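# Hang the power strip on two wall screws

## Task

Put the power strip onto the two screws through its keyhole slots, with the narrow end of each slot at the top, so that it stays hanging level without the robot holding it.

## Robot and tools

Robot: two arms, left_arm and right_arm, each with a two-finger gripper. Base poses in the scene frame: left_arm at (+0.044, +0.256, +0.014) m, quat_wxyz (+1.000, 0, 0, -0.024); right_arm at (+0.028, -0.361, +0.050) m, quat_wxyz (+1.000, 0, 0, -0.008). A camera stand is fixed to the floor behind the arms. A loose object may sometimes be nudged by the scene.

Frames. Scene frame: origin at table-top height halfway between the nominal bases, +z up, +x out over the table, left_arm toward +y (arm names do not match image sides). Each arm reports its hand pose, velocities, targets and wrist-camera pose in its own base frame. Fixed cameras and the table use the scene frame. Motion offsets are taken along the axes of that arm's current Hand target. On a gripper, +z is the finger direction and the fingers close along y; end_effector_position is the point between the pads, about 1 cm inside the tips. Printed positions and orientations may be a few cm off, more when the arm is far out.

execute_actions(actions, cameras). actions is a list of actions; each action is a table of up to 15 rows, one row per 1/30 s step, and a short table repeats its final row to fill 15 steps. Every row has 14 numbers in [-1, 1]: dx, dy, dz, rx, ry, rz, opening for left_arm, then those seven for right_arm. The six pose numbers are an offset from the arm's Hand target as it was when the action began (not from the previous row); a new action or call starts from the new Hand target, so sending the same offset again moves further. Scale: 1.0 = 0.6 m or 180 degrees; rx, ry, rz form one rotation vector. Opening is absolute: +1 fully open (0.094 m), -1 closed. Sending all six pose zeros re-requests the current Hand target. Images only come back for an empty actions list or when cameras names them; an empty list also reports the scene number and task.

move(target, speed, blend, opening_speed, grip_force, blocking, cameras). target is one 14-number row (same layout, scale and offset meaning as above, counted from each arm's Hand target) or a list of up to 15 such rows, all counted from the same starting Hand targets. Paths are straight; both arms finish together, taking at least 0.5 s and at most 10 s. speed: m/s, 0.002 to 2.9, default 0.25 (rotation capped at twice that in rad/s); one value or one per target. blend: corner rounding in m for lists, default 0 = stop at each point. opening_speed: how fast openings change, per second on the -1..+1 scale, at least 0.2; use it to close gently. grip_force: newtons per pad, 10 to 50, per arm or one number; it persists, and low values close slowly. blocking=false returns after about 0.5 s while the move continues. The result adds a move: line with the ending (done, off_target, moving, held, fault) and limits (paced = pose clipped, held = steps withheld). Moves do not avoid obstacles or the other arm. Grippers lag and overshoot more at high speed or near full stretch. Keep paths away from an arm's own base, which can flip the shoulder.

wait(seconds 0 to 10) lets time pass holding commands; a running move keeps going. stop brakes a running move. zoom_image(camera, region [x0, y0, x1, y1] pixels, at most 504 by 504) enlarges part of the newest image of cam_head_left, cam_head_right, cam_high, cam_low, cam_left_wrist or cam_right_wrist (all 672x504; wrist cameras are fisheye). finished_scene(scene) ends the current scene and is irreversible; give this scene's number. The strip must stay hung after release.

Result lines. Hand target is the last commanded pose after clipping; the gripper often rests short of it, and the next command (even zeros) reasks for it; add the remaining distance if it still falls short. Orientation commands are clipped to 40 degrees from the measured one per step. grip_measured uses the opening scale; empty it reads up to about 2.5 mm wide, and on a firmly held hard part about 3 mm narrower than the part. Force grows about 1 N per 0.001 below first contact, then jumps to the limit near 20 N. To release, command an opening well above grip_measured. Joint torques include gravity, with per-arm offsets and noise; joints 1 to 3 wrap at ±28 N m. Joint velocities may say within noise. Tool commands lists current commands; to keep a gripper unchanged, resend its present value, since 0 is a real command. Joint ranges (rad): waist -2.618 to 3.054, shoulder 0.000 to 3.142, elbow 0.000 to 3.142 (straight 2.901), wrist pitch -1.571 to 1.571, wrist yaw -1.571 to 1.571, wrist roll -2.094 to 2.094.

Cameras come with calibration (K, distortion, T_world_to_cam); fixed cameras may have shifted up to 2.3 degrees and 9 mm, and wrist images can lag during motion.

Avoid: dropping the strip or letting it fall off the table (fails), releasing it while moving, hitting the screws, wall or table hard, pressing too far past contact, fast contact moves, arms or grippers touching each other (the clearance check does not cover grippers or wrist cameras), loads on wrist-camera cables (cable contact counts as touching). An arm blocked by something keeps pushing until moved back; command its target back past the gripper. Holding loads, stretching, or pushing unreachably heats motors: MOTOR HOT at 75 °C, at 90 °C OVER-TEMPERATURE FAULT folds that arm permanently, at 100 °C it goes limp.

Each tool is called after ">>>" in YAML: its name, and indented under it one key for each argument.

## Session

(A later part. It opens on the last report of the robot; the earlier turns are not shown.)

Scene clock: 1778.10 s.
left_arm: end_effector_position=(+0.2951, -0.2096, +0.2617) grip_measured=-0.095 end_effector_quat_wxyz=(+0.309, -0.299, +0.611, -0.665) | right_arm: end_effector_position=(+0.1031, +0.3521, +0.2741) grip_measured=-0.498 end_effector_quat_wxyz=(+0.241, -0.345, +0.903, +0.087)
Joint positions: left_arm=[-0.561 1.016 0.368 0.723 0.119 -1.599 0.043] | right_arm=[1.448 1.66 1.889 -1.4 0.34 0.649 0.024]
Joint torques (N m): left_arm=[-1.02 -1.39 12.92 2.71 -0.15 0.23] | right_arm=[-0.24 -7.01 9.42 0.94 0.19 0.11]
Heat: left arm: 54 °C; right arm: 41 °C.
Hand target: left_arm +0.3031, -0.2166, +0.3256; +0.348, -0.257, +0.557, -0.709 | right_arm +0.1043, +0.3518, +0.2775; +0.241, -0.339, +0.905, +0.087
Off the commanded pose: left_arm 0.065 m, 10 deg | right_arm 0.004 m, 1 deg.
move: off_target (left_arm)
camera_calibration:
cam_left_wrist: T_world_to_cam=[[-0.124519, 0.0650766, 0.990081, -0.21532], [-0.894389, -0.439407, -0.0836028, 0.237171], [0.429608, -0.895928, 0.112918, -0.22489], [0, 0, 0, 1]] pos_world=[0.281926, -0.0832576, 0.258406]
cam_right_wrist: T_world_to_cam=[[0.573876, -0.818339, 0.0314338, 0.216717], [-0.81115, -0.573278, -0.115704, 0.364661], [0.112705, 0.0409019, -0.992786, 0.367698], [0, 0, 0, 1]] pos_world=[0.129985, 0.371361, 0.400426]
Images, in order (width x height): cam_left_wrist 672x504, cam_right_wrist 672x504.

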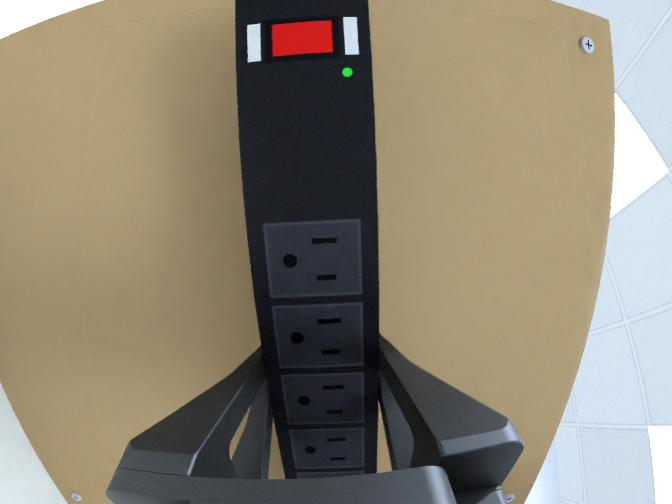

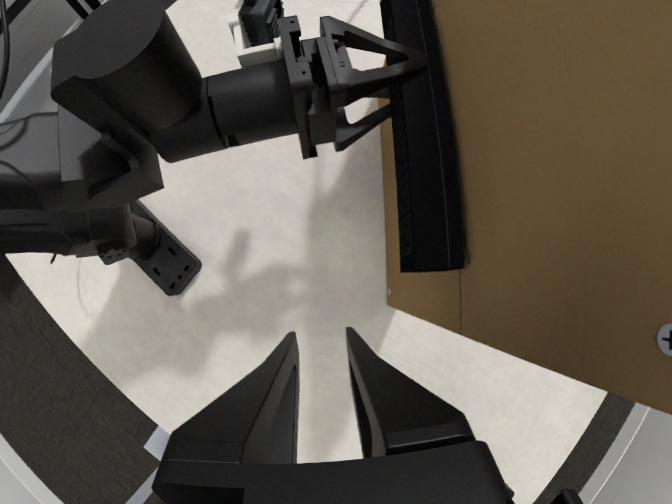

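>>> move:
  target: [0.0005,-0.0057,0.0048,0.0033,0,0.0156,-0.28,0,0,0,0,0,0,-0.5]
  speed: 0.03
  cameras: ["cam_left_wrist","cam_right_wrist"]

Scene clock: 1801.23 s.
left_arm: end_effector_position=(+0.2951, -0.2098, +0.2620) grip_measured=-0.095 end_effector_quat_wxyz=(+0.312, -0.298, +0.612, -0.663) | right_arm: end_effector_position=(+0.1031, +0.3521, +0.2741) grip_measured=-0.498 end_effector_quat_wxyz=(+0.241, -0.345, +0.903, +0.087)
Joint positions: left_arm=[-0.565 1.016 0.369 0.723 0.112 -1.592 0.043] | right_arm=[1.448 1.66 1.889 -1.4 0.34 0.649 0.024]
Joint torques (N m): left_arm=[-1.24 -1.17 13.56 2.73 -0.15 0.66] | right_arm=[-0.27 -7.04 9.5 0.95 0.21 0.11]
Motor temperatures (°C): left_arm=[25 24 47 52 24 26 28] | right_arm=[25 38 41 33 26 24 27]
Heat: left arm: 52 °C; right arm: 41 °C.
Hand target: left_arm +0.3043, -0.2182, +0.3297; +0.366, -0.241, +0.559, -0.704 | right_arm +0.1043, +0.3518, +0.2775; +0.241, -0.339, +0.905, +0.087
Off the commanded pose: left_arm 0.069 m, 12 deg | right_arm 0.004 m, 1 deg.
move: off_target (left_arm)
camera_calibration:
cam_left_wrist: T_world_to_cam=[[-0.129028, 0.0599207, 0.989829, -0.215228], [-0.892475, -0.442114, -0.0895735, 0.237596], [0.43225, -0.894955, 0.110523, -0.225027], [0, 0, 0, 1]] pos_world=[0.281546, -0.083448, 0.259192]
cam_right_wrist: T_world_to_cam=[[0.573876, -0.818339, 0.0314338, 0.216717], [-0.81115, -0.573278, -0.115704, 0.364661], [0.112705, 0.0409019, -0.992786, 0.367698], [0, 0, 0, 1]] pos_world=[0.129985, 0.371361, 0.400426]
Images, in order (width x height): cam_left_wrist 672x504, cam_right_wrist 672x504.

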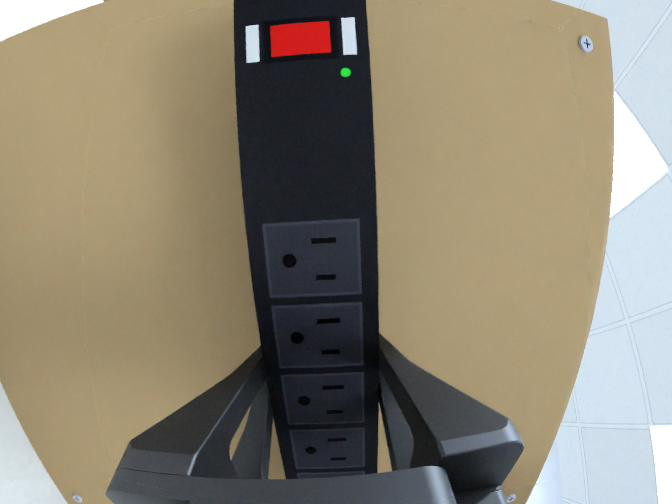

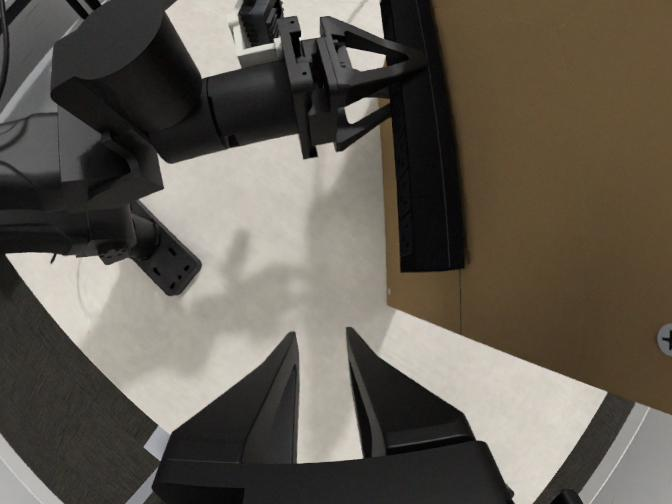

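>>> move:
  target:
    - [-0.0024,-0.0029,-0.0114,0.0033,0,0.016,-0.28,0,0,0,0,0,0,-0.5]
    - [0.0002,0.0002,0.001,0.0033,0,0.016,-0.28,0,0,0,0,0,0,-0.5]
  speed: 0.05
  cameras: ["cam_left_wrist","cam_right_wrist"]

Scene clock: 1810.53 s.
left_arm: end_effector_position=(+0.2958, -0.2096, +0.2625) grip_measured=-0.095 end_effector_quat_wxyz=(+0.334, -0.281, +0.619, -0.653) | right_arm: end_effector_position=(+0.1031, +0.3521, +0.2741) grip_measured=-0.498 end_effector_quat_wxyz=(+0.241, -0.345, +0.903, +0.087)
Joint positions: left_arm=[-0.568 1.018 0.37 0.725 0.104 -1.533 0.043] | right_arm=[1.448 1.66 1.889 -1.4 0.34 0.649 0.024]
Joint torques (N m): left_arm=[-1.01 -0.57 13.07 2.93 -0.07 0.56] | right_arm=[-0.23 -7.08 9.57 0.94 0.21 0.11]
Heat: left arm: 52 °C; right arm: 41 °C.
Hand target: left_arm +0.3047, -0.2187, +0.3298; +0.385, -0.225, +0.561, -0.697 | right_arm +0.1043, +0.3518, +0.2775; +0.241, -0.339, +0.905, +0.087
Off the commanded pose: left_arm 0.068 m, 12 deg | right_arm 0.004 m, 1 deg.
move: off_target (left_arm)
camera_calibration:
cam_left_wrist: T_world_to_cam=[[-0.166824, 0.0143001, 0.985883, -0.212964], [-0.883527, -0.446005, -0.143035, 0.248884], [0.437664, -0.894916, 0.0870388, -0.220621], [0, 0, 0, 1]] pos_world=[0.280927, -0.0833883, 0.26476]
cam_right_wrist: T_world_to_cam=[[0.573876, -0.818339, 0.0314338, 0.216717], [-0.81115, -0.573278, -0.115704, 0.364661], [0.112705, 0.0409019, -0.992786, 0.367698], [0, 0, 0, 1]] pos_world=[0.129985, 0.371361, 0.400426]
Images, in order (width x height): cam_left_wrist 672x504, cam_right_wrist 672x504.

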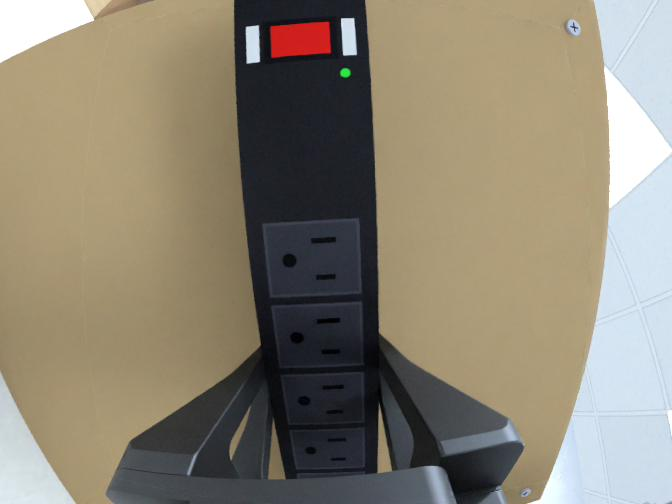

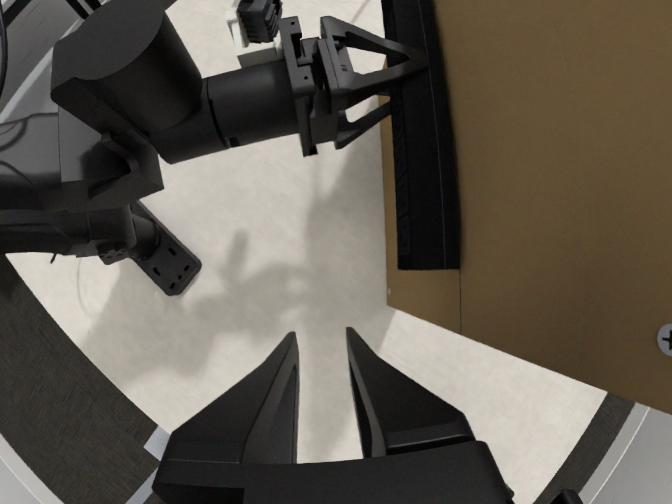

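>>> move:
  target:
    - [-0.0041,-0.0047,-0.019,0,0,-0.007,-0.28,0,0,0,0,0,0,-0.5]
    - [0.0005,0.0006,0.0024,0,0,-0.007,-0.28,0,0,0,0,0,0,-0.5]
  speed: 0.06
  cameras: ["cam_left_wrist","cam_right_wrist"]

Scene clock: 1824.20 s.
left_arm: end_effector_position=(+0.2962, -0.2092, +0.2635) grip_measured=-0.095 end_effector_quat_wxyz=(+0.333, -0.280, +0.618, -0.655) | right_arm: end_effector_position=(+0.1031, +0.3521, +0.2741) grip_measured=-0.498 end_effector_quat_wxyz=(+0.241, -0.345, +0.903, +0.087)
Joint positions: left_arm=[-0.563 1.02 0.371 0.73 0.111 -1.535 0.043] | right_arm=[1.448 1.66 1.889 -1.4 0.34 0.649 0.024]
Joint torques (N m): left_arm=[-1.48 -0.08 13.22 2.96 -0.11 0.37] | right_arm=[-0.23 -6.98 9.55 0.96 0.2 0.11]
Heat: left arm: 53 °C; right arm: 41 °C.
Hand target: left_arm +0.3057, -0.2198, +0.3299; +0.378, -0.231, +0.559, -0.701 | right_arm +0.1043, +0.3518, +0.2775; +0.241, -0.339, +0.905, +0.087
Off the commanded pose: left_arm 0.068 m, 11 deg | right_arm 0.004 m, 1 deg.
move: off_target (left_arm)
camera_calibration:
cam_left_wrist: T_world_to_cam=[[-0.168844, 0.0180001, 0.985478, -0.212381], [-0.884333, -0.444288, -0.1434, 0.250211], [0.435255, -0.895703, 0.0909336, -0.221038], [0, 0, 0, 1]] pos_world=[0.281618, -0.0829957, 0.265277]
cam_right_wrist: T_world_to_cam=[[0.573876, -0.818339, 0.0314338, 0.216717], [-0.81115, -0.573278, -0.115704, 0.364661], [0.112705, 0.0409019, -0.992786, 0.367698], [0, 0, 0, 1]] pos_world=[0.129985, 0.371361, 0.400426]
Images, in order (width x height): cam_left_wrist 672x504, cam_right_wrist 672x504.

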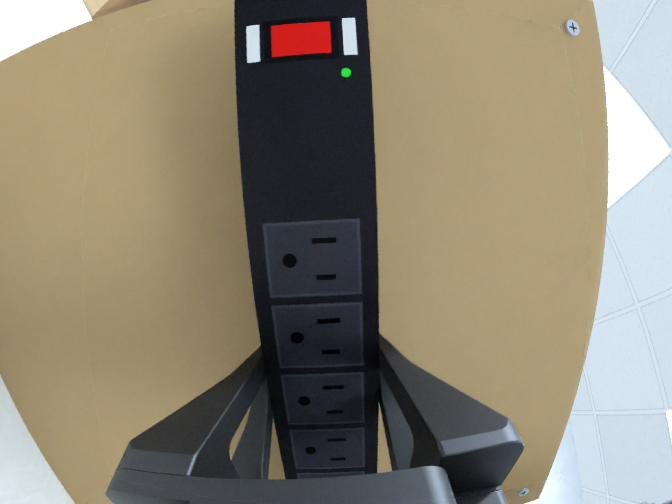

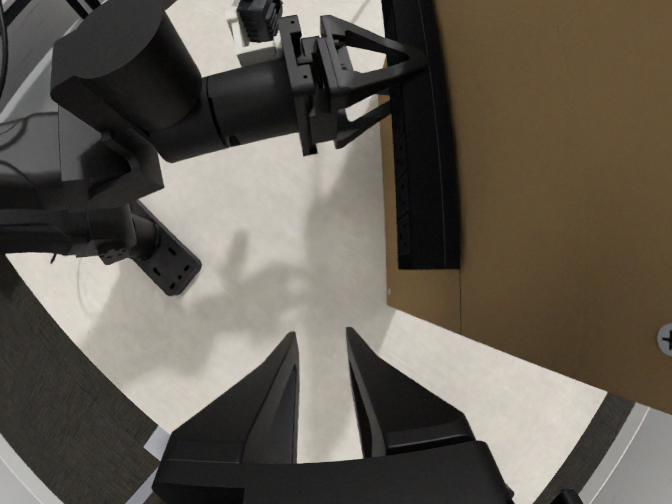

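>>> move:
  target:
    - [-0.0065,-0.0075,-0.03,0,0,-0.012,-0.28,0,0,0,0,0,0,-0.5]
  speed: 0.06
  cameras: ["cam_left_wrist","cam_right_wrist"]

>>> zoom_image:
  camera: "cam_right_wrist"
  region: [300, 0, 480, 300]

>>> zoom_image:
  camera: "cam_head_left"
  region: [220, 110, 340, 230]

Scene clock: 1831.57 s.
left_arm: end_effector_position=(+0.2955, -0.2078, +0.2652) grip_measured=-0.095 end_effector_quat_wxyz=(+0.322, -0.288, +0.613, -0.662) | right_arm: end_effector_position=(+0.1031, +0.3521, +0.2741) grip_measured=-0.498 end_effector_quat_wxyz=(+0.241, -0.345, +0.903, +0.087)
Joint positions: left_arm=[-0.554 1.011 0.371 0.724 0.124 -1.567 0.043] | right_arm=[1.448 1.66 1.889 -1.4 0.34 0.649 0.024]
Joint torques (N m): left_arm=[0.36 -5.45 10.71 2.68 0.06 0.22] | right_arm=[-0.23 -7.06 9.51 0.93 0.2 0.1]
Motor temperatures (°C): left_arm=[25 24 46 55 24 26 28] | right_arm=[25 38 41 33 26 24 26]
Heat: left arm: 55 °C; right arm: 41 °C.
Hand target: left_arm +0.2935, -0.2053, +0.3297; +0.364, -0.242, +0.554, -0.708 | right_arm +0.1043, +0.3518, +0.2775; +0.241, -0.339, +0.905, +0.087
Off the commanded pose: left_arm 0.065 m, 11 deg | right_arm 0.004 m, 1 deg.
move: off_target (left_arm)
camera_calibration:
cam_left_wrist: T_world_to_cam=[[-0.152258, 0.0444895, 0.987339, -0.214079], [-0.889336, -0.441971, -0.11723, 0.245635], [0.431159, -0.895926, 0.10686, -0.222696], [0, 0, 0, 1]] pos_world=[0.281874, -0.0814313, 0.263962]
cam_right_wrist: T_world_to_cam=[[0.573876, -0.818339, 0.0314338, 0.216717], [-0.81115, -0.573278, -0.115704, 0.364661], [0.112705, 0.0409019, -0.992786, 0.367698], [0, 0, 0, 1]] pos_world=[0.129985, 0.371361, 0.400426]
Images, in order (width x height): cam_left_wrist 672x504, cam_right_wrist 672x504.

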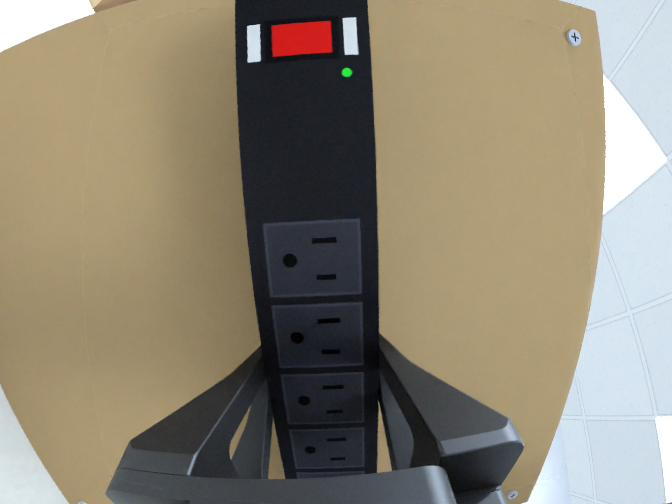

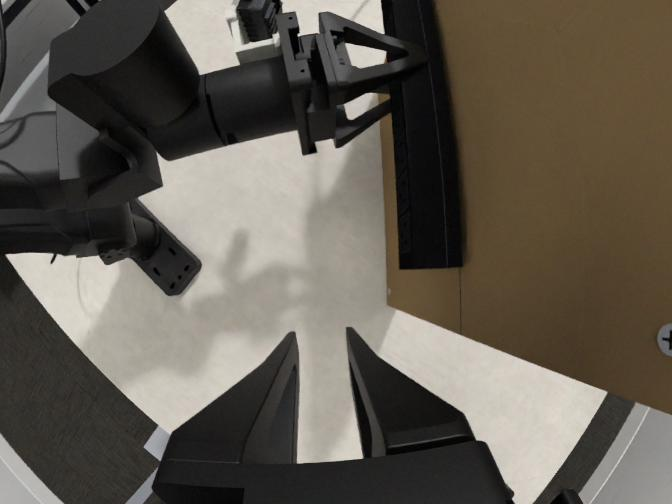

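Scaled by 1.680 from the camera's 672x504 image, which has a finer 960x720 frame.

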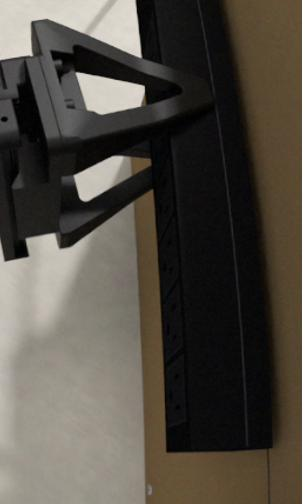

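This scene's latest camera images include none from cam_head_left. They are from: cam_left_wrist, cam_right_wrist. cam_head_left's image comes with the result of a call that names it in "cameras".

>>> move:
  target:
    - [0.0002,0.0145,-0.0037,0,0,0,-0.28,0,0,0,0,0,0,-0.5]
  speed: 0.06
  cameras: ["cam_head_left"]

>>> zoom_image:
  camera: "cam_head_left"
  region: [220, 110, 340, 230]

Scene clock: 1838.87 s.
left_arm: end_effector_position=(+0.2948, -0.2073, +0.2704) grip_measured=-0.095 end_effector_quat_wxyz=(-0.324, +0.286, -0.606, +0.668) | right_arm: end_effector_position=(+0.1031, +0.3521, +0.2741) grip_measured=-0.498 end_effector_quat_wxyz=(+0.241, -0.345, +0.903, +0.087)
Joint positions: left_arm=[-0.554 1.008 0.371 0.741 0.124 -1.573 0.043] | right_arm=[1.448 1.66 1.889 -1.4 0.34 0.649 0.024]
Joint torques (N m): left_arm=[0.53 -2.99 8.96 2.95 0.03 0.31] | right_arm=[-0.25 -6.99 9.57 0.95 0.2 0.1]
Heat: left arm: 54 °C; right arm: 41 °C.
Hand target: left_arm +0.2939, -0.2051, +0.3207; -0.364, +0.242, -0.554, +0.708 | right_arm +0.1043, +0.3518, +0.2775; +0.241, -0.339, +0.905, +0.087
Off the commanded pose: left_arm 0.050 m, 10 deg | right_arm 0.004 m, 1 deg.
move: off_target (left_arm)
Images, in order (width x height): cam_head_left 672x504.

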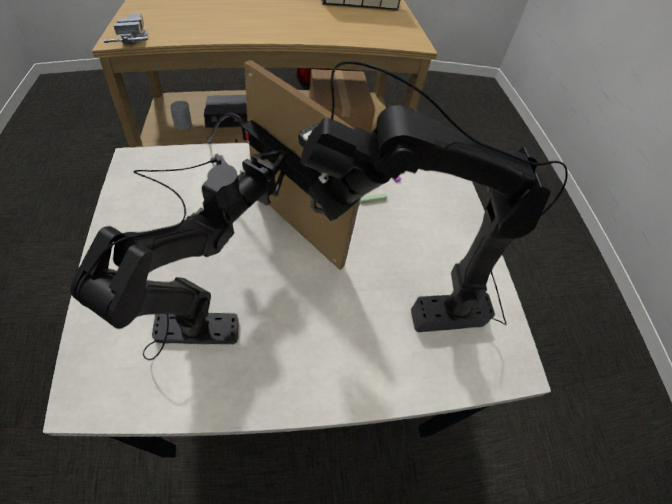

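Scaled by 4.200 from the camera's 672x504 image, which has a finer 960x720 frame.

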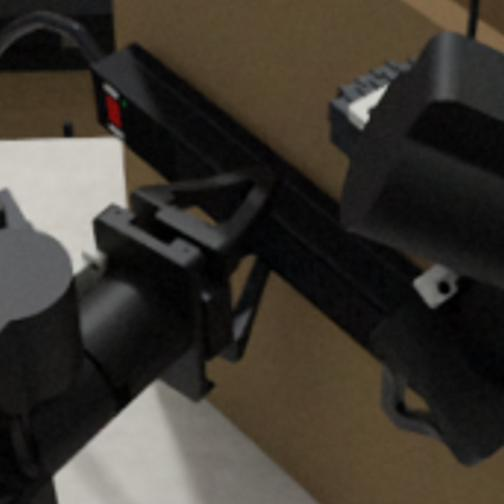

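>>> move:
  target:
    - [0.0004,0.0195,-0.005,0,0,0,-0.28,0,0,0,0,0,0,-0.5]
  speed: 0.06
  cameras: ["cam_left_wrist","cam_right_wrist"]

>>> zoom_image:
  camera: "cam_right_wrist"
  region: [300, 0, 480, 300]

Scene clock: 1850.50 s.
left_arm: end_effector_position=(+0.2954, -0.2069, +0.2708) grip_measured=-0.095 end_effector_quat_wxyz=(-0.328, +0.280, -0.596, +0.678) | right_arm: end_effector_position=(+0.1031, +0.3521, +0.2741) grip_measured=-0.498 end_effector_quat_wxyz=(+0.241, -0.345, +0.903, +0.087)
Joint positions: left_arm=[-0.549 1.034 0.351 0.818 0.13 -1.578 0.043] | right_arm=[1.448 1.66 1.889 -1.4 0.34 0.649 0.024]
Joint torques (N m): left_arm=[0.32 -2.13 8.01 2.84 -0.01 0.35] | right_arm=[-0.21 -7.1 9.48 0.94 0.21 0.11]
Motor temperatures (°C): left_arm=[25 24 43 57 24 26 28] | right_arm=[25 38 41 32 26 24 26]
Heat: left arm: 57 °C; right arm: 41 °C.
Hand target: left_arm +0.2945, -0.2049, +0.3086; -0.364, +0.242, -0.554, +0.708 | right_arm +0.1043, +0.3518, +0.2775; +0.241, -0.339, +0.905, +0.087
Off the commanded pose: left_arm 0.038 m, 8 deg | right_arm 0.004 m, 1 deg.
move: off_target (left_arm)
camera_calibration:
cam_left_wrist: T_world_to_cam=[[-0.188339, 0.0781215, 0.978992, -0.199774], [-0.885684, -0.444246, -0.134939, 0.24974], [0.424372, -0.892492, 0.15286, -0.232177], [0, 0, 0, 1]] pos_world=[0.282095, -0.0806631, 0.264767]
cam_right_wrist: T_world_to_cam=[[0.573876, -0.818339, 0.0314338, 0.216717], [-0.81115, -0.573278, -0.115704, 0.364661], [0.112705, 0.0409019, -0.992786, 0.367698], [0, 0, 0, 1]] pos_world=[0.129985, 0.371361, 0.400426]
Images, in order (width x height): cam_left_wrist 672x504, cam_right_wrist 672x504.

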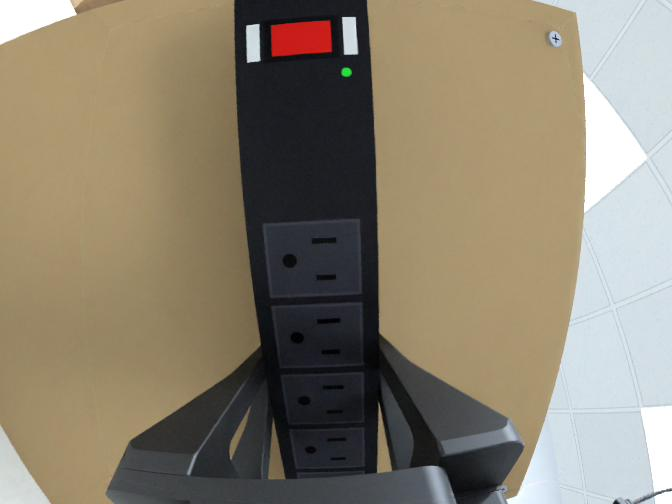

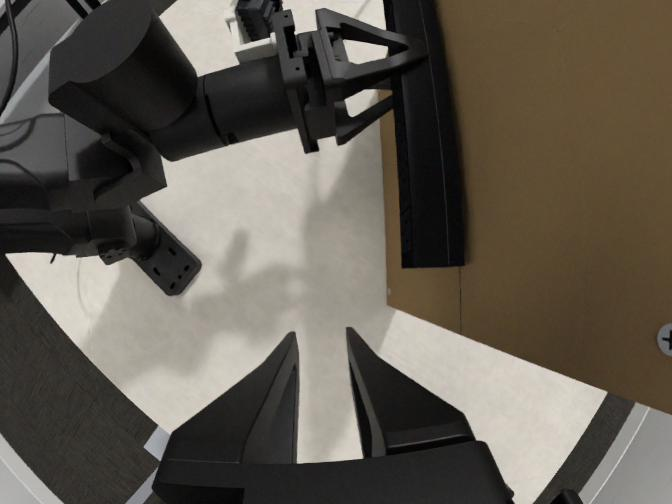

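Scaled by 1.680 from the camera's 672x504 image, which has a finer 960x720 frame.

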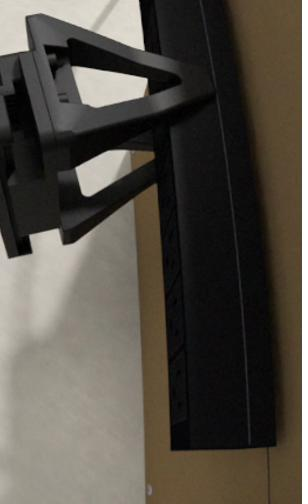

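>>> move:
  target:
    - [-0.0127,0.0075,-0.0915,0,0,0,-0.28,0,0,0,0,0,0,-0.5]
    - [-0.005,-0.0282,-0.0307,0,0,0,-0.28,0.0375,-0.0675,-0.1018,0,-0.361,0,-0.5]
    - [-0.005,-0.0282,-0.0307,0,0,0,-0.28,0.1615,-0.0657,0.1148,0,-0.361,0,-0.5]
  speed: [0.12,0.3,0.2]
  blend: [0,0.02,0]
  cameras: ["cam_left_wrist","cam_right_wrist","cam_head_left","cam_head_right"]

>>> zoom_image:
  camera: "cam_right_wrist"
  region: [300, 130, 480, 280]

>>> zoom_image:
  camera: "cam_head_left"
  region: [220, 110, 340, 230]

>>> zoom_image:
  camera: "cam_head_right"
  region: [220, 110, 340, 230]

Scene clock: 1891.60 s.
left_arm: end_effector_position=(+0.2774, -0.1882, +0.2651) grip_measured=-0.095 end_effector_quat_wxyz=(-0.320, +0.287, -0.599, +0.675) | right_arm: end_effector_position=(+0.0917, +0.2910, +0.1681) grip_measured=-0.498 end_effector_quat_wxyz=(+0.681, -0.247, +0.642, +0.250)
Joint positions: left_arm=[-0.506 0.871 0.288 0.701 0.174 -1.595 0.043] | right_arm=[1.814 1.529 0.121 1.525 1.091 -0.119 0.024]
Joint torques (N m): left_arm=[-0.79 -2.03 11.34 2.52 -0.13 0.41] | right_arm=[-0.23 -2.69 3.81 1.96 -0.08 -0.12]
Motor temperatures (°C): left_arm=[25 24 42 56 24 26 28] | right_arm=[25 37 41 32 26 24 26]
Heat: left arm: 56 °C; right arm: 41 °C.
Hand target: left_arm +0.2783, -0.1893, +0.3201; -0.364, +0.242, -0.554, +0.708 | right_arm +0.0929, +0.2889, +0.1699; +0.690, -0.239, +0.634, +0.255
Off the commanded pose: left_arm 0.055 m, 10 deg | right_arm 0.003 m, 2 deg.
joint sent to its limit (right arm) — joint 4 (wrist pitch), upper limit. The joint targets still meet the commanded pose.
move: off_target (left_arm)
camera_calibration:
cam_left_wrist: T_world_to_cam=[[-0.166221, 0.0790777, 0.982913, -0.206076], [-0.889608, -0.442041, -0.114879, 0.237494], [0.425404, -0.893502, 0.143825, -0.205087], [0, 0, 0, 1]] pos_world=[0.264267, -0.0619675, 0.259334]
cam_right_wrist: T_world_to_cam=[[0.601137, -0.795454, -0.0767309, 0.185645], [-0.319541, -0.15125, -0.935424, 0.278117], [0.732481, 0.586836, -0.345102, -0.0583358], [0, 0, 0, 1]] pos_world=[0.0200012, 0.223971, 0.25427]
Images, in order (width x height): cam_head_left 672x504, cam_head_right 672x504, cam_left_wrist 672x504, cam_right_wrist 672x504.

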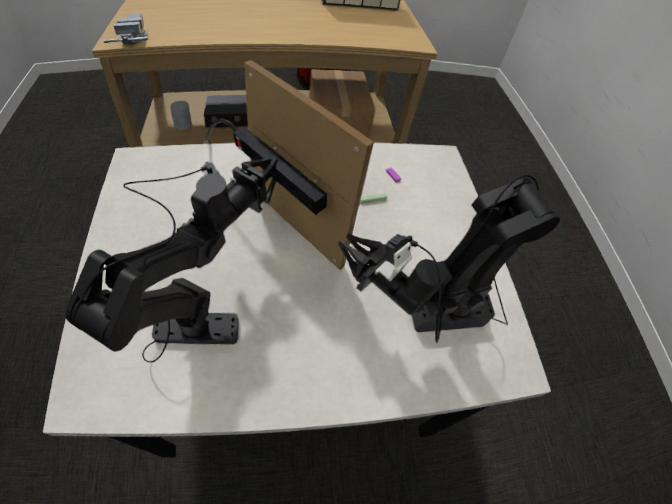

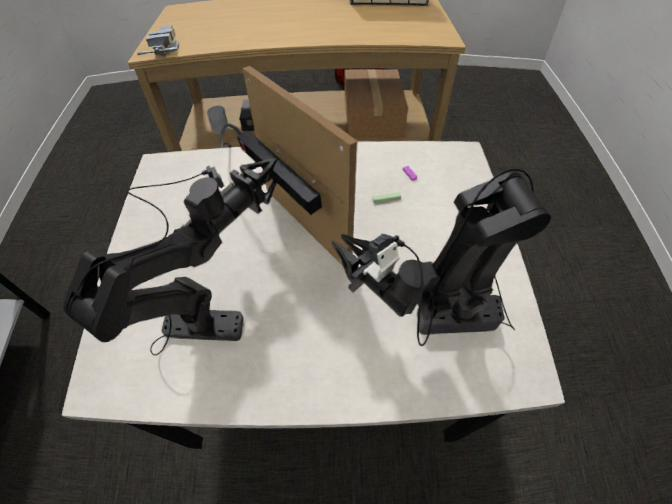

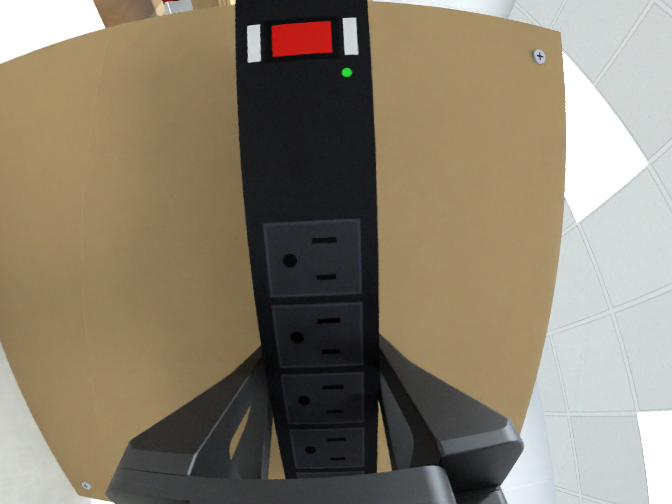

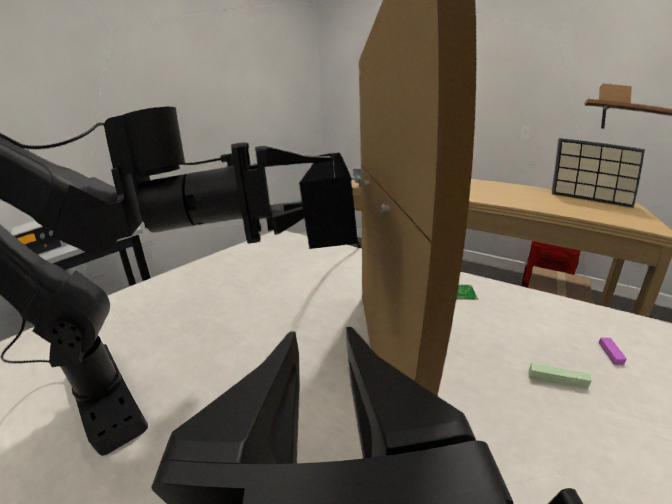

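Scaled by 2.800 from the camera's 672x504 image, which has a finer 960x720 frame.

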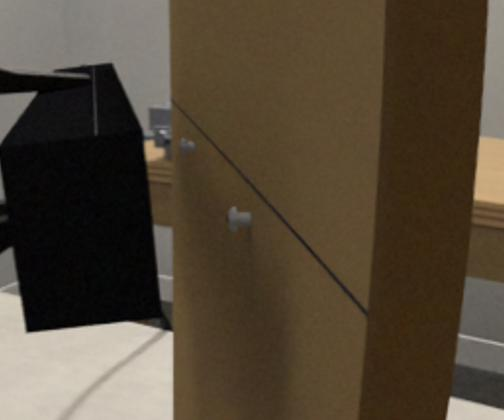

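Scaled by 4.200 from the camera's 672x504 image, which has a finer 960x720 frame.

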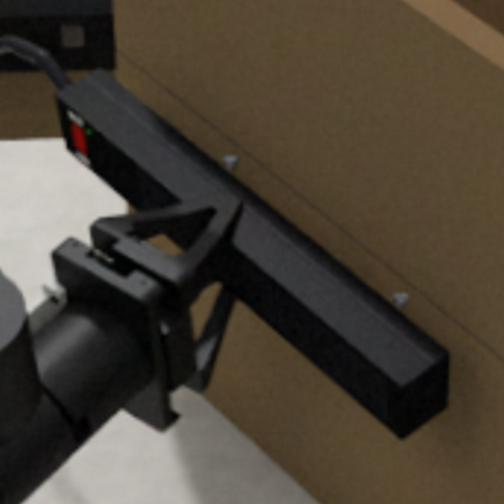

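Scaled by 4.200 from the camera's 672x504 image, which has a finer 960x720 frame.

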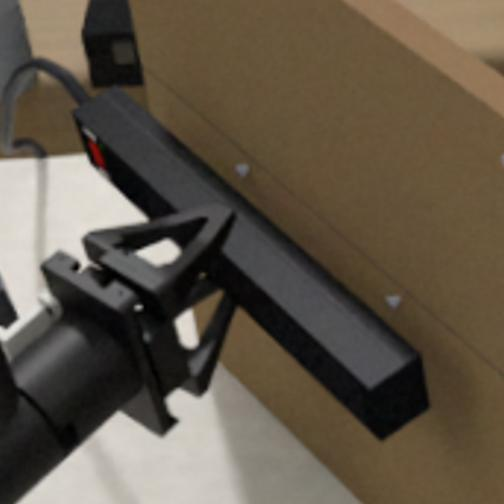

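>>> move:
  target:
    - [-0.0037,0.0465,-0.0522,-0.011,0,0,-0.28,0,0,0,0,0,0,-0.5]
    - [0.0122,0.0168,0.0465,-0.011,0,0,-0.28,0,0,0,0,0,0,-0.5]
  speed: [0.12,0.08]
  cameras: ["cam_left_wrist","cam_right_wrist","cam_head_left","cam_head_right"]

>>> zoom_image:
  camera: "cam_right_wrist"
  region: [300, 130, 480, 280]

>>> zoom_image:
  camera: "cam_head_left"
  region: [220, 110, 340, 230]

>>> zoom_image:
  camera: "cam_head_right"
  region: [220, 110, 340, 230]

Scene clock: 1954.47 s.
left_arm: end_effector_position=(+0.2940, -0.2104, +0.2574) grip_measured=-0.095 end_effector_quat_wxyz=(+0.315, -0.294, +0.621, -0.655) | right_arm: end_effector_position=(+0.0917, +0.2910, +0.1681) grip_measured=-0.498 end_effector_quat_wxyz=(+0.681, -0.248, +0.642, +0.250)
Joint positions: left_arm=[-0.568 1.011 0.367 0.701 0.112 -1.572 0.043] | right_arm=[1.814 1.529 0.121 1.525 1.091 -0.12 0.024]
Joint torques (N m): left_arm=[-0.77 -2.85 10.95 2.83 -0.15 0.37] | right_arm=[-0.27 -2.71 3.82 1.95 -0.08 -0.11]
Motor temperatures (°C): left_arm=[25 24 42 54 24 26 28] | right_arm=[25 33 37 40 25 24 26]
Heat: left arm: 54 °C; right arm: 40 °C.
Hand target: left_arm +0.2971, -0.2132, +0.3174; +0.360, -0.248, +0.567, -0.699 | right_arm +0.0929, +0.2889, +0.1699; +0.690, -0.239, +0.634, +0.255
Off the commanded pose: left_arm 0.060 m, 11 deg | right_arm 0.003 m, 2 deg.
joint sent to its limit (right arm) — joint 4 (wrist pitch), upper limit. The joint targets still meet the commanded pose.
move: off_target (left_arm)
camera_calibration:
cam_left_wrist: T_world_to_cam=[[-0.125988, 0.0351551, 0.991409, -0.217253], [-0.893512, -0.438214, -0.0980086, 0.239194], [0.431004, -0.898183, 0.0866214, -0.218755], [0, 0, 0, 1]] pos_world=[0.280635, -0.0840263, 0.257778]
cam_right_wrist: T_world_to_cam=[[0.601124, -0.795539, -0.0759524, 0.185606], [-0.319029, -0.151748, -0.935517, 0.278224], [0.732715, 0.586593, -0.345019, -0.0582929], [0, 0, 0, 1]] pos_world=[0.0199016, 0.224071, 0.254268]
Images, in order (width x height): cam_head_left 672x504, cam_head_right 672x504, cam_left_wrist 672x504, cam_right_wrist 672x504.

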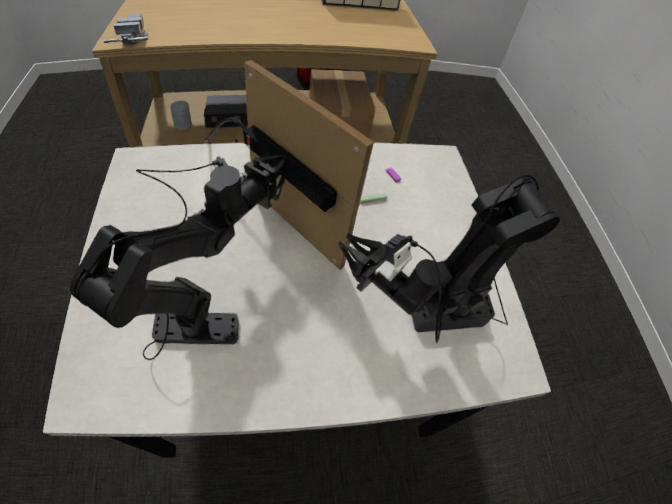

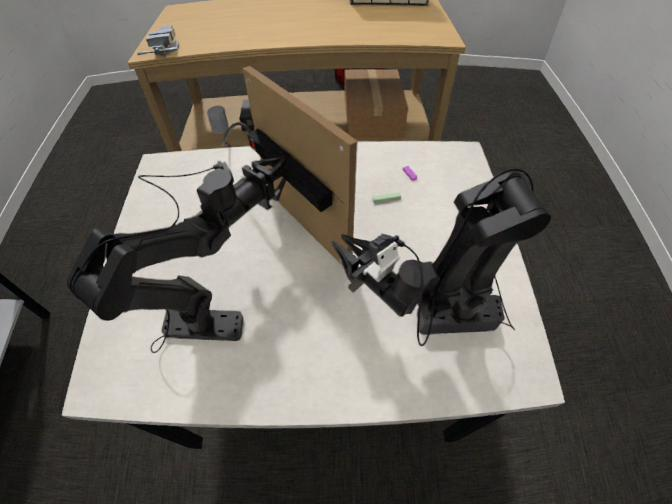

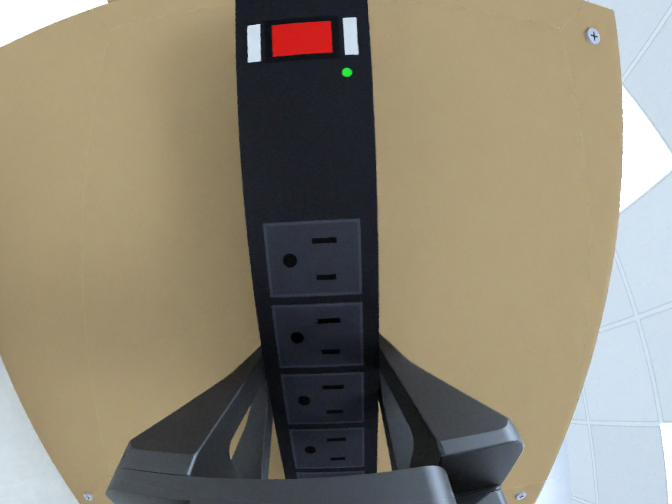

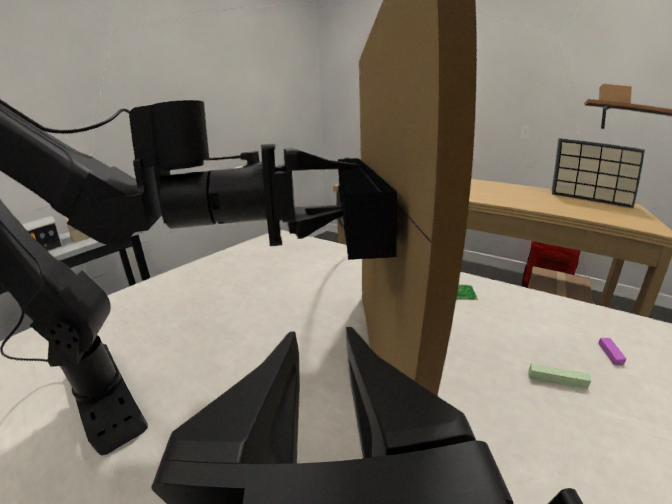

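Scaled by 2.800 from the camera's 672x504 image, which has a finer 960x720 frame.

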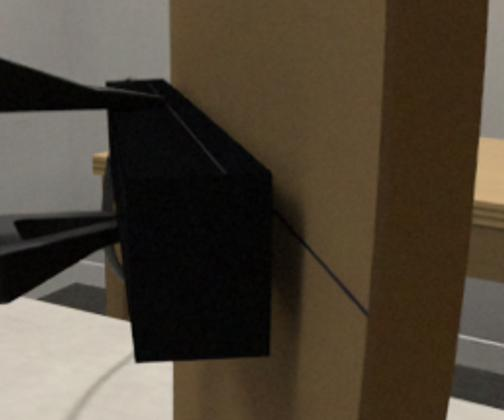

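Scaled by 4.200 from the camera's 672x504 image, which has a finer 960x720 frame.

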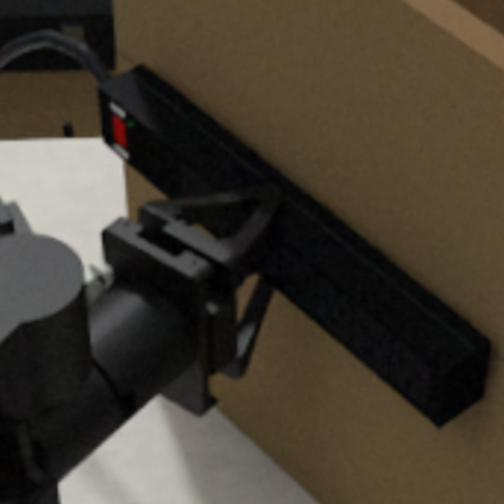

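Scaled by 4.200 from the camera's 672x504 image, which has a finer 960x720 frame.

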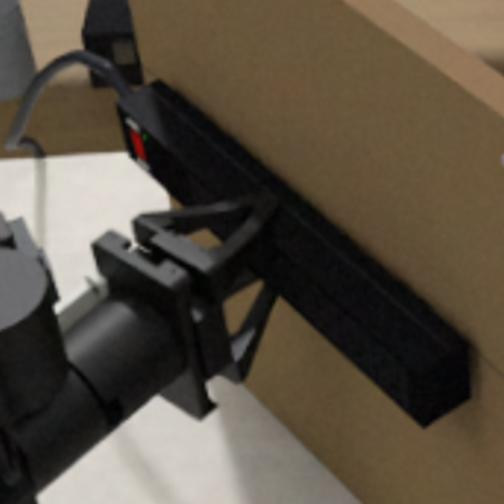

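>>> move:
  target: [0.0024,0.003,0.0145,0,0,0,-0.28,0,0,0,0,0,0,-0.5]
  speed: 0.03
  cameras: ["cam_right_wrist","cam_left_wrist"]

>>> zoom_image:
  camera: "cam_right_wrist"
  region: [300, 130, 480, 280]

Scene clock: 1968.57 s.
left_arm: end_effector_position=(+0.2945, -0.2119, +0.2572) grip_measured=-0.095 end_effector_quat_wxyz=(+0.316, -0.294, +0.620, -0.656) | right_arm: end_effector_position=(+0.0917, +0.2910, +0.1681) grip_measured=-0.498 end_effector_quat_wxyz=(+0.681, -0.248, +0.642, +0.250)
Joint positions: left_arm=[-0.575 1.021 0.367 0.713 0.104 -1.571 0.043] | right_arm=[1.814 1.529 0.121 1.525 1.091 -0.12 0.024]
Joint torques (N m): left_arm=[-1.18 -0.62 12.26 2.89 -0.15 0.4] | right_arm=[-0.32 -2.69 3.78 1.96 -0.07 -0.11]
Heat: left arm: 54 °C; right arm: 40 °C.
Hand target: left_arm +0.3032, -0.2199, +0.3176; +0.360, -0.248, +0.566, -0.699 | right_arm +0.0929, +0.2889, +0.1699; +0.690, -0.239, +0.634, +0.255
Off the commanded pose: left_arm 0.062 m, 11 deg | right_arm 0.003 m, 2 deg.
joint sent to its limit (right arm) — joint 4 (wrist pitch), upper limit. The joint targets still meet the commanded pose.
move: off_target (left_arm)
camera_calibration:
cam_left_wrist: T_world_to_cam=[[-0.128376, 0.03579, 0.99108, -0.215962], [-0.892615, -0.439647, -0.0997454, 0.238847], [0.432155, -0.897457, 0.0883869, -0.220916], [0, 0, 0, 1]] pos_world=[0.280944, -0.0855248, 0.257386]
cam_right_wrist: T_world_to_cam=[[0.601124, -0.795539, -0.0759524, 0.185606], [-0.319029, -0.151748, -0.935517, 0.278224], [0.732715, 0.586593, -0.345019, -0.0582929], [0, 0, 0, 1]] pos_world=[0.0199016, 0.224071, 0.254268]
Images, in order (width x height): cam_left_wrist 672x504, cam_right_wrist 672x504.

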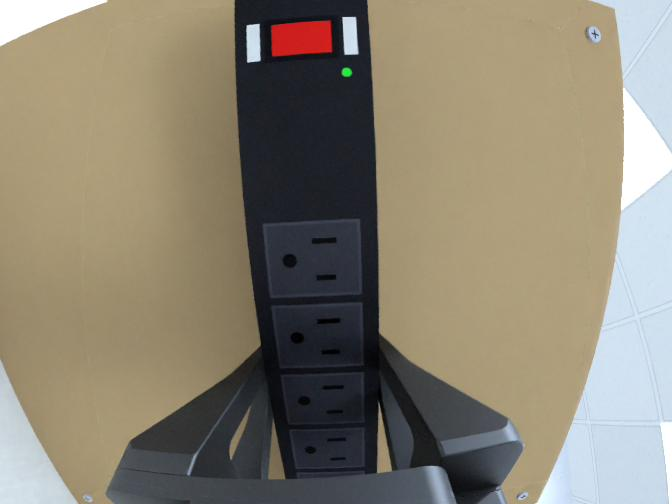

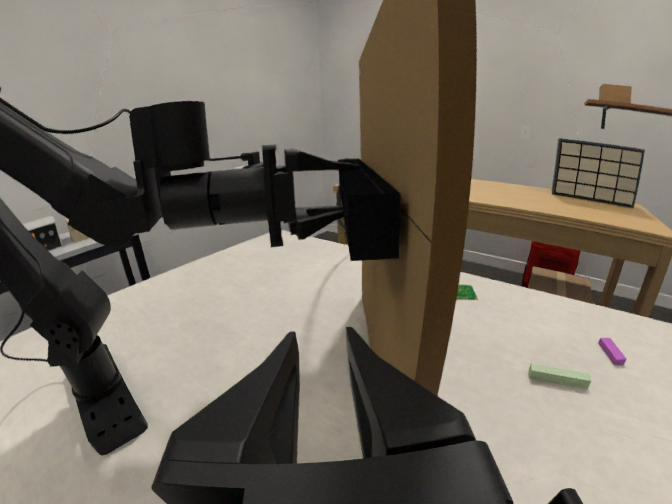

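Scaled by 2.800 from the camera's 672x504 image, which has a finer 960x720 frame.

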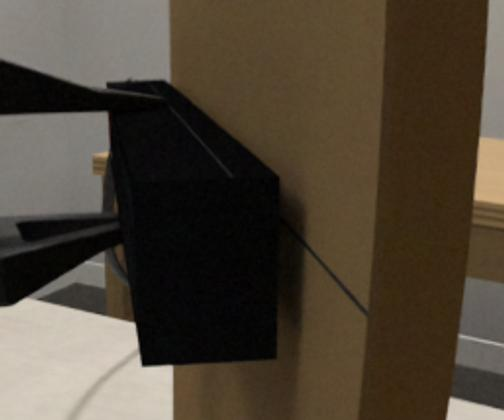

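>>> move:
  target:
    - [-0.005,0.0162,-0.0593,0,0,0,-0.28,0,0,0,0,0,0,-0.5]
    - [0.0037,-0.0013,-0.0048,0,0,0,-0.28,0,0,0,0,0,0,-0.5]
  speed: [0.1,0.05]
  cameras: ["cam_right_wrist"]

>>> zoom_image:
  camera: "cam_right_wrist"
  region: [300, 130, 480, 280]

Scene clock: 2002.23 s.
left_arm: end_effector_position=(+0.2941, -0.2151, +0.2579) grip_measured=-0.095 end_effector_quat_wxyz=(+0.316, -0.291, +0.620, -0.657) | right_arm: end_effector_position=(+0.0917, +0.2910, +0.1681) grip_measured=-0.498 end_effector_quat_wxyz=(+0.681, -0.248, +0.642, +0.250)
Joint positions: left_arm=[-0.586 1.031 0.371 0.723 0.097 -1.568 0.043] | right_arm=[1.814 1.529 0.121 1.525 1.091 -0.12 0.024]
Joint torques (N m): left_arm=[-1.07 -2.24 11.52 2.77 -0.17 0.38] | right_arm=[-0.24 -2.67 3.85 1.95 -0.08 -0.11]
Motor temperatures (°C): left_arm=[25 24 45 62 24 26 28] | right_arm=[25 32 36 41 25 24 26]
Heat: left arm: 62 °C; right arm: 41 °C.
Hand target: left_arm +0.2995, -0.2197, +0.3176; +0.360, -0.248, +0.566, -0.698 | right_arm +0.0929, +0.2889, +0.1699; +0.690, -0.239, +0.634, +0.255
Off the commanded pose: left_arm 0.060 m, 10 deg | right_arm 0.003 m, 2 deg.
joint sent to its limit (right arm) — joint 4 (wrist pitch), upper limit. The joint targets still meet the commanded pose.
move: off_target (left_arm)
camera_calibration:
cam_right_wrist: T_world_to_cam=[[0.601124, -0.795539, -0.0759524, 0.185606], [-0.319029, -0.151748, -0.935517, 0.278224], [0.732715, 0.586593, -0.345019, -0.0582929], [0, 0, 0, 1]] pos_world=[0.0199016, 0.224071, 0.254268]
Images, in order (width x height): cam_right_wrist 672x504.

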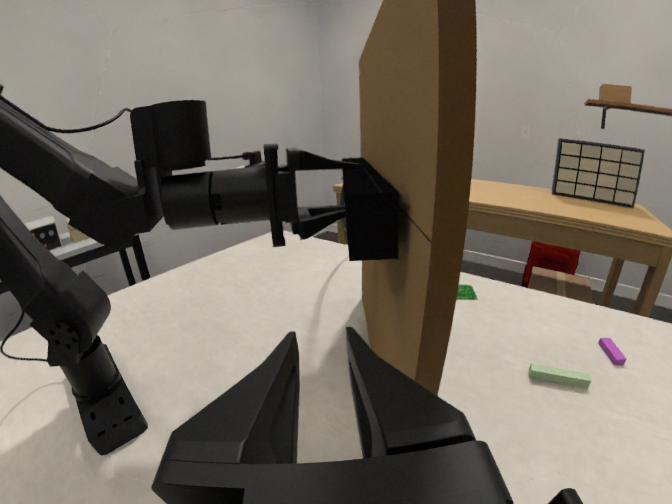

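Scaled by 2.800 from the camera's 672x504 image, which has a finer 960x720 frame.

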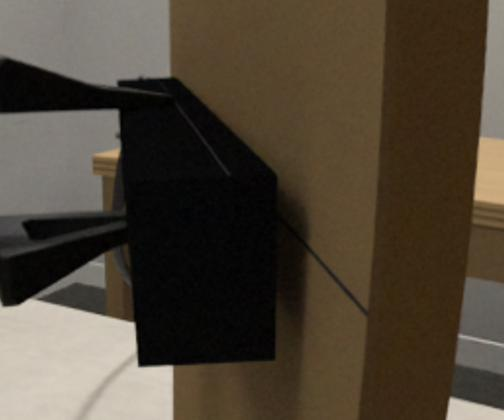

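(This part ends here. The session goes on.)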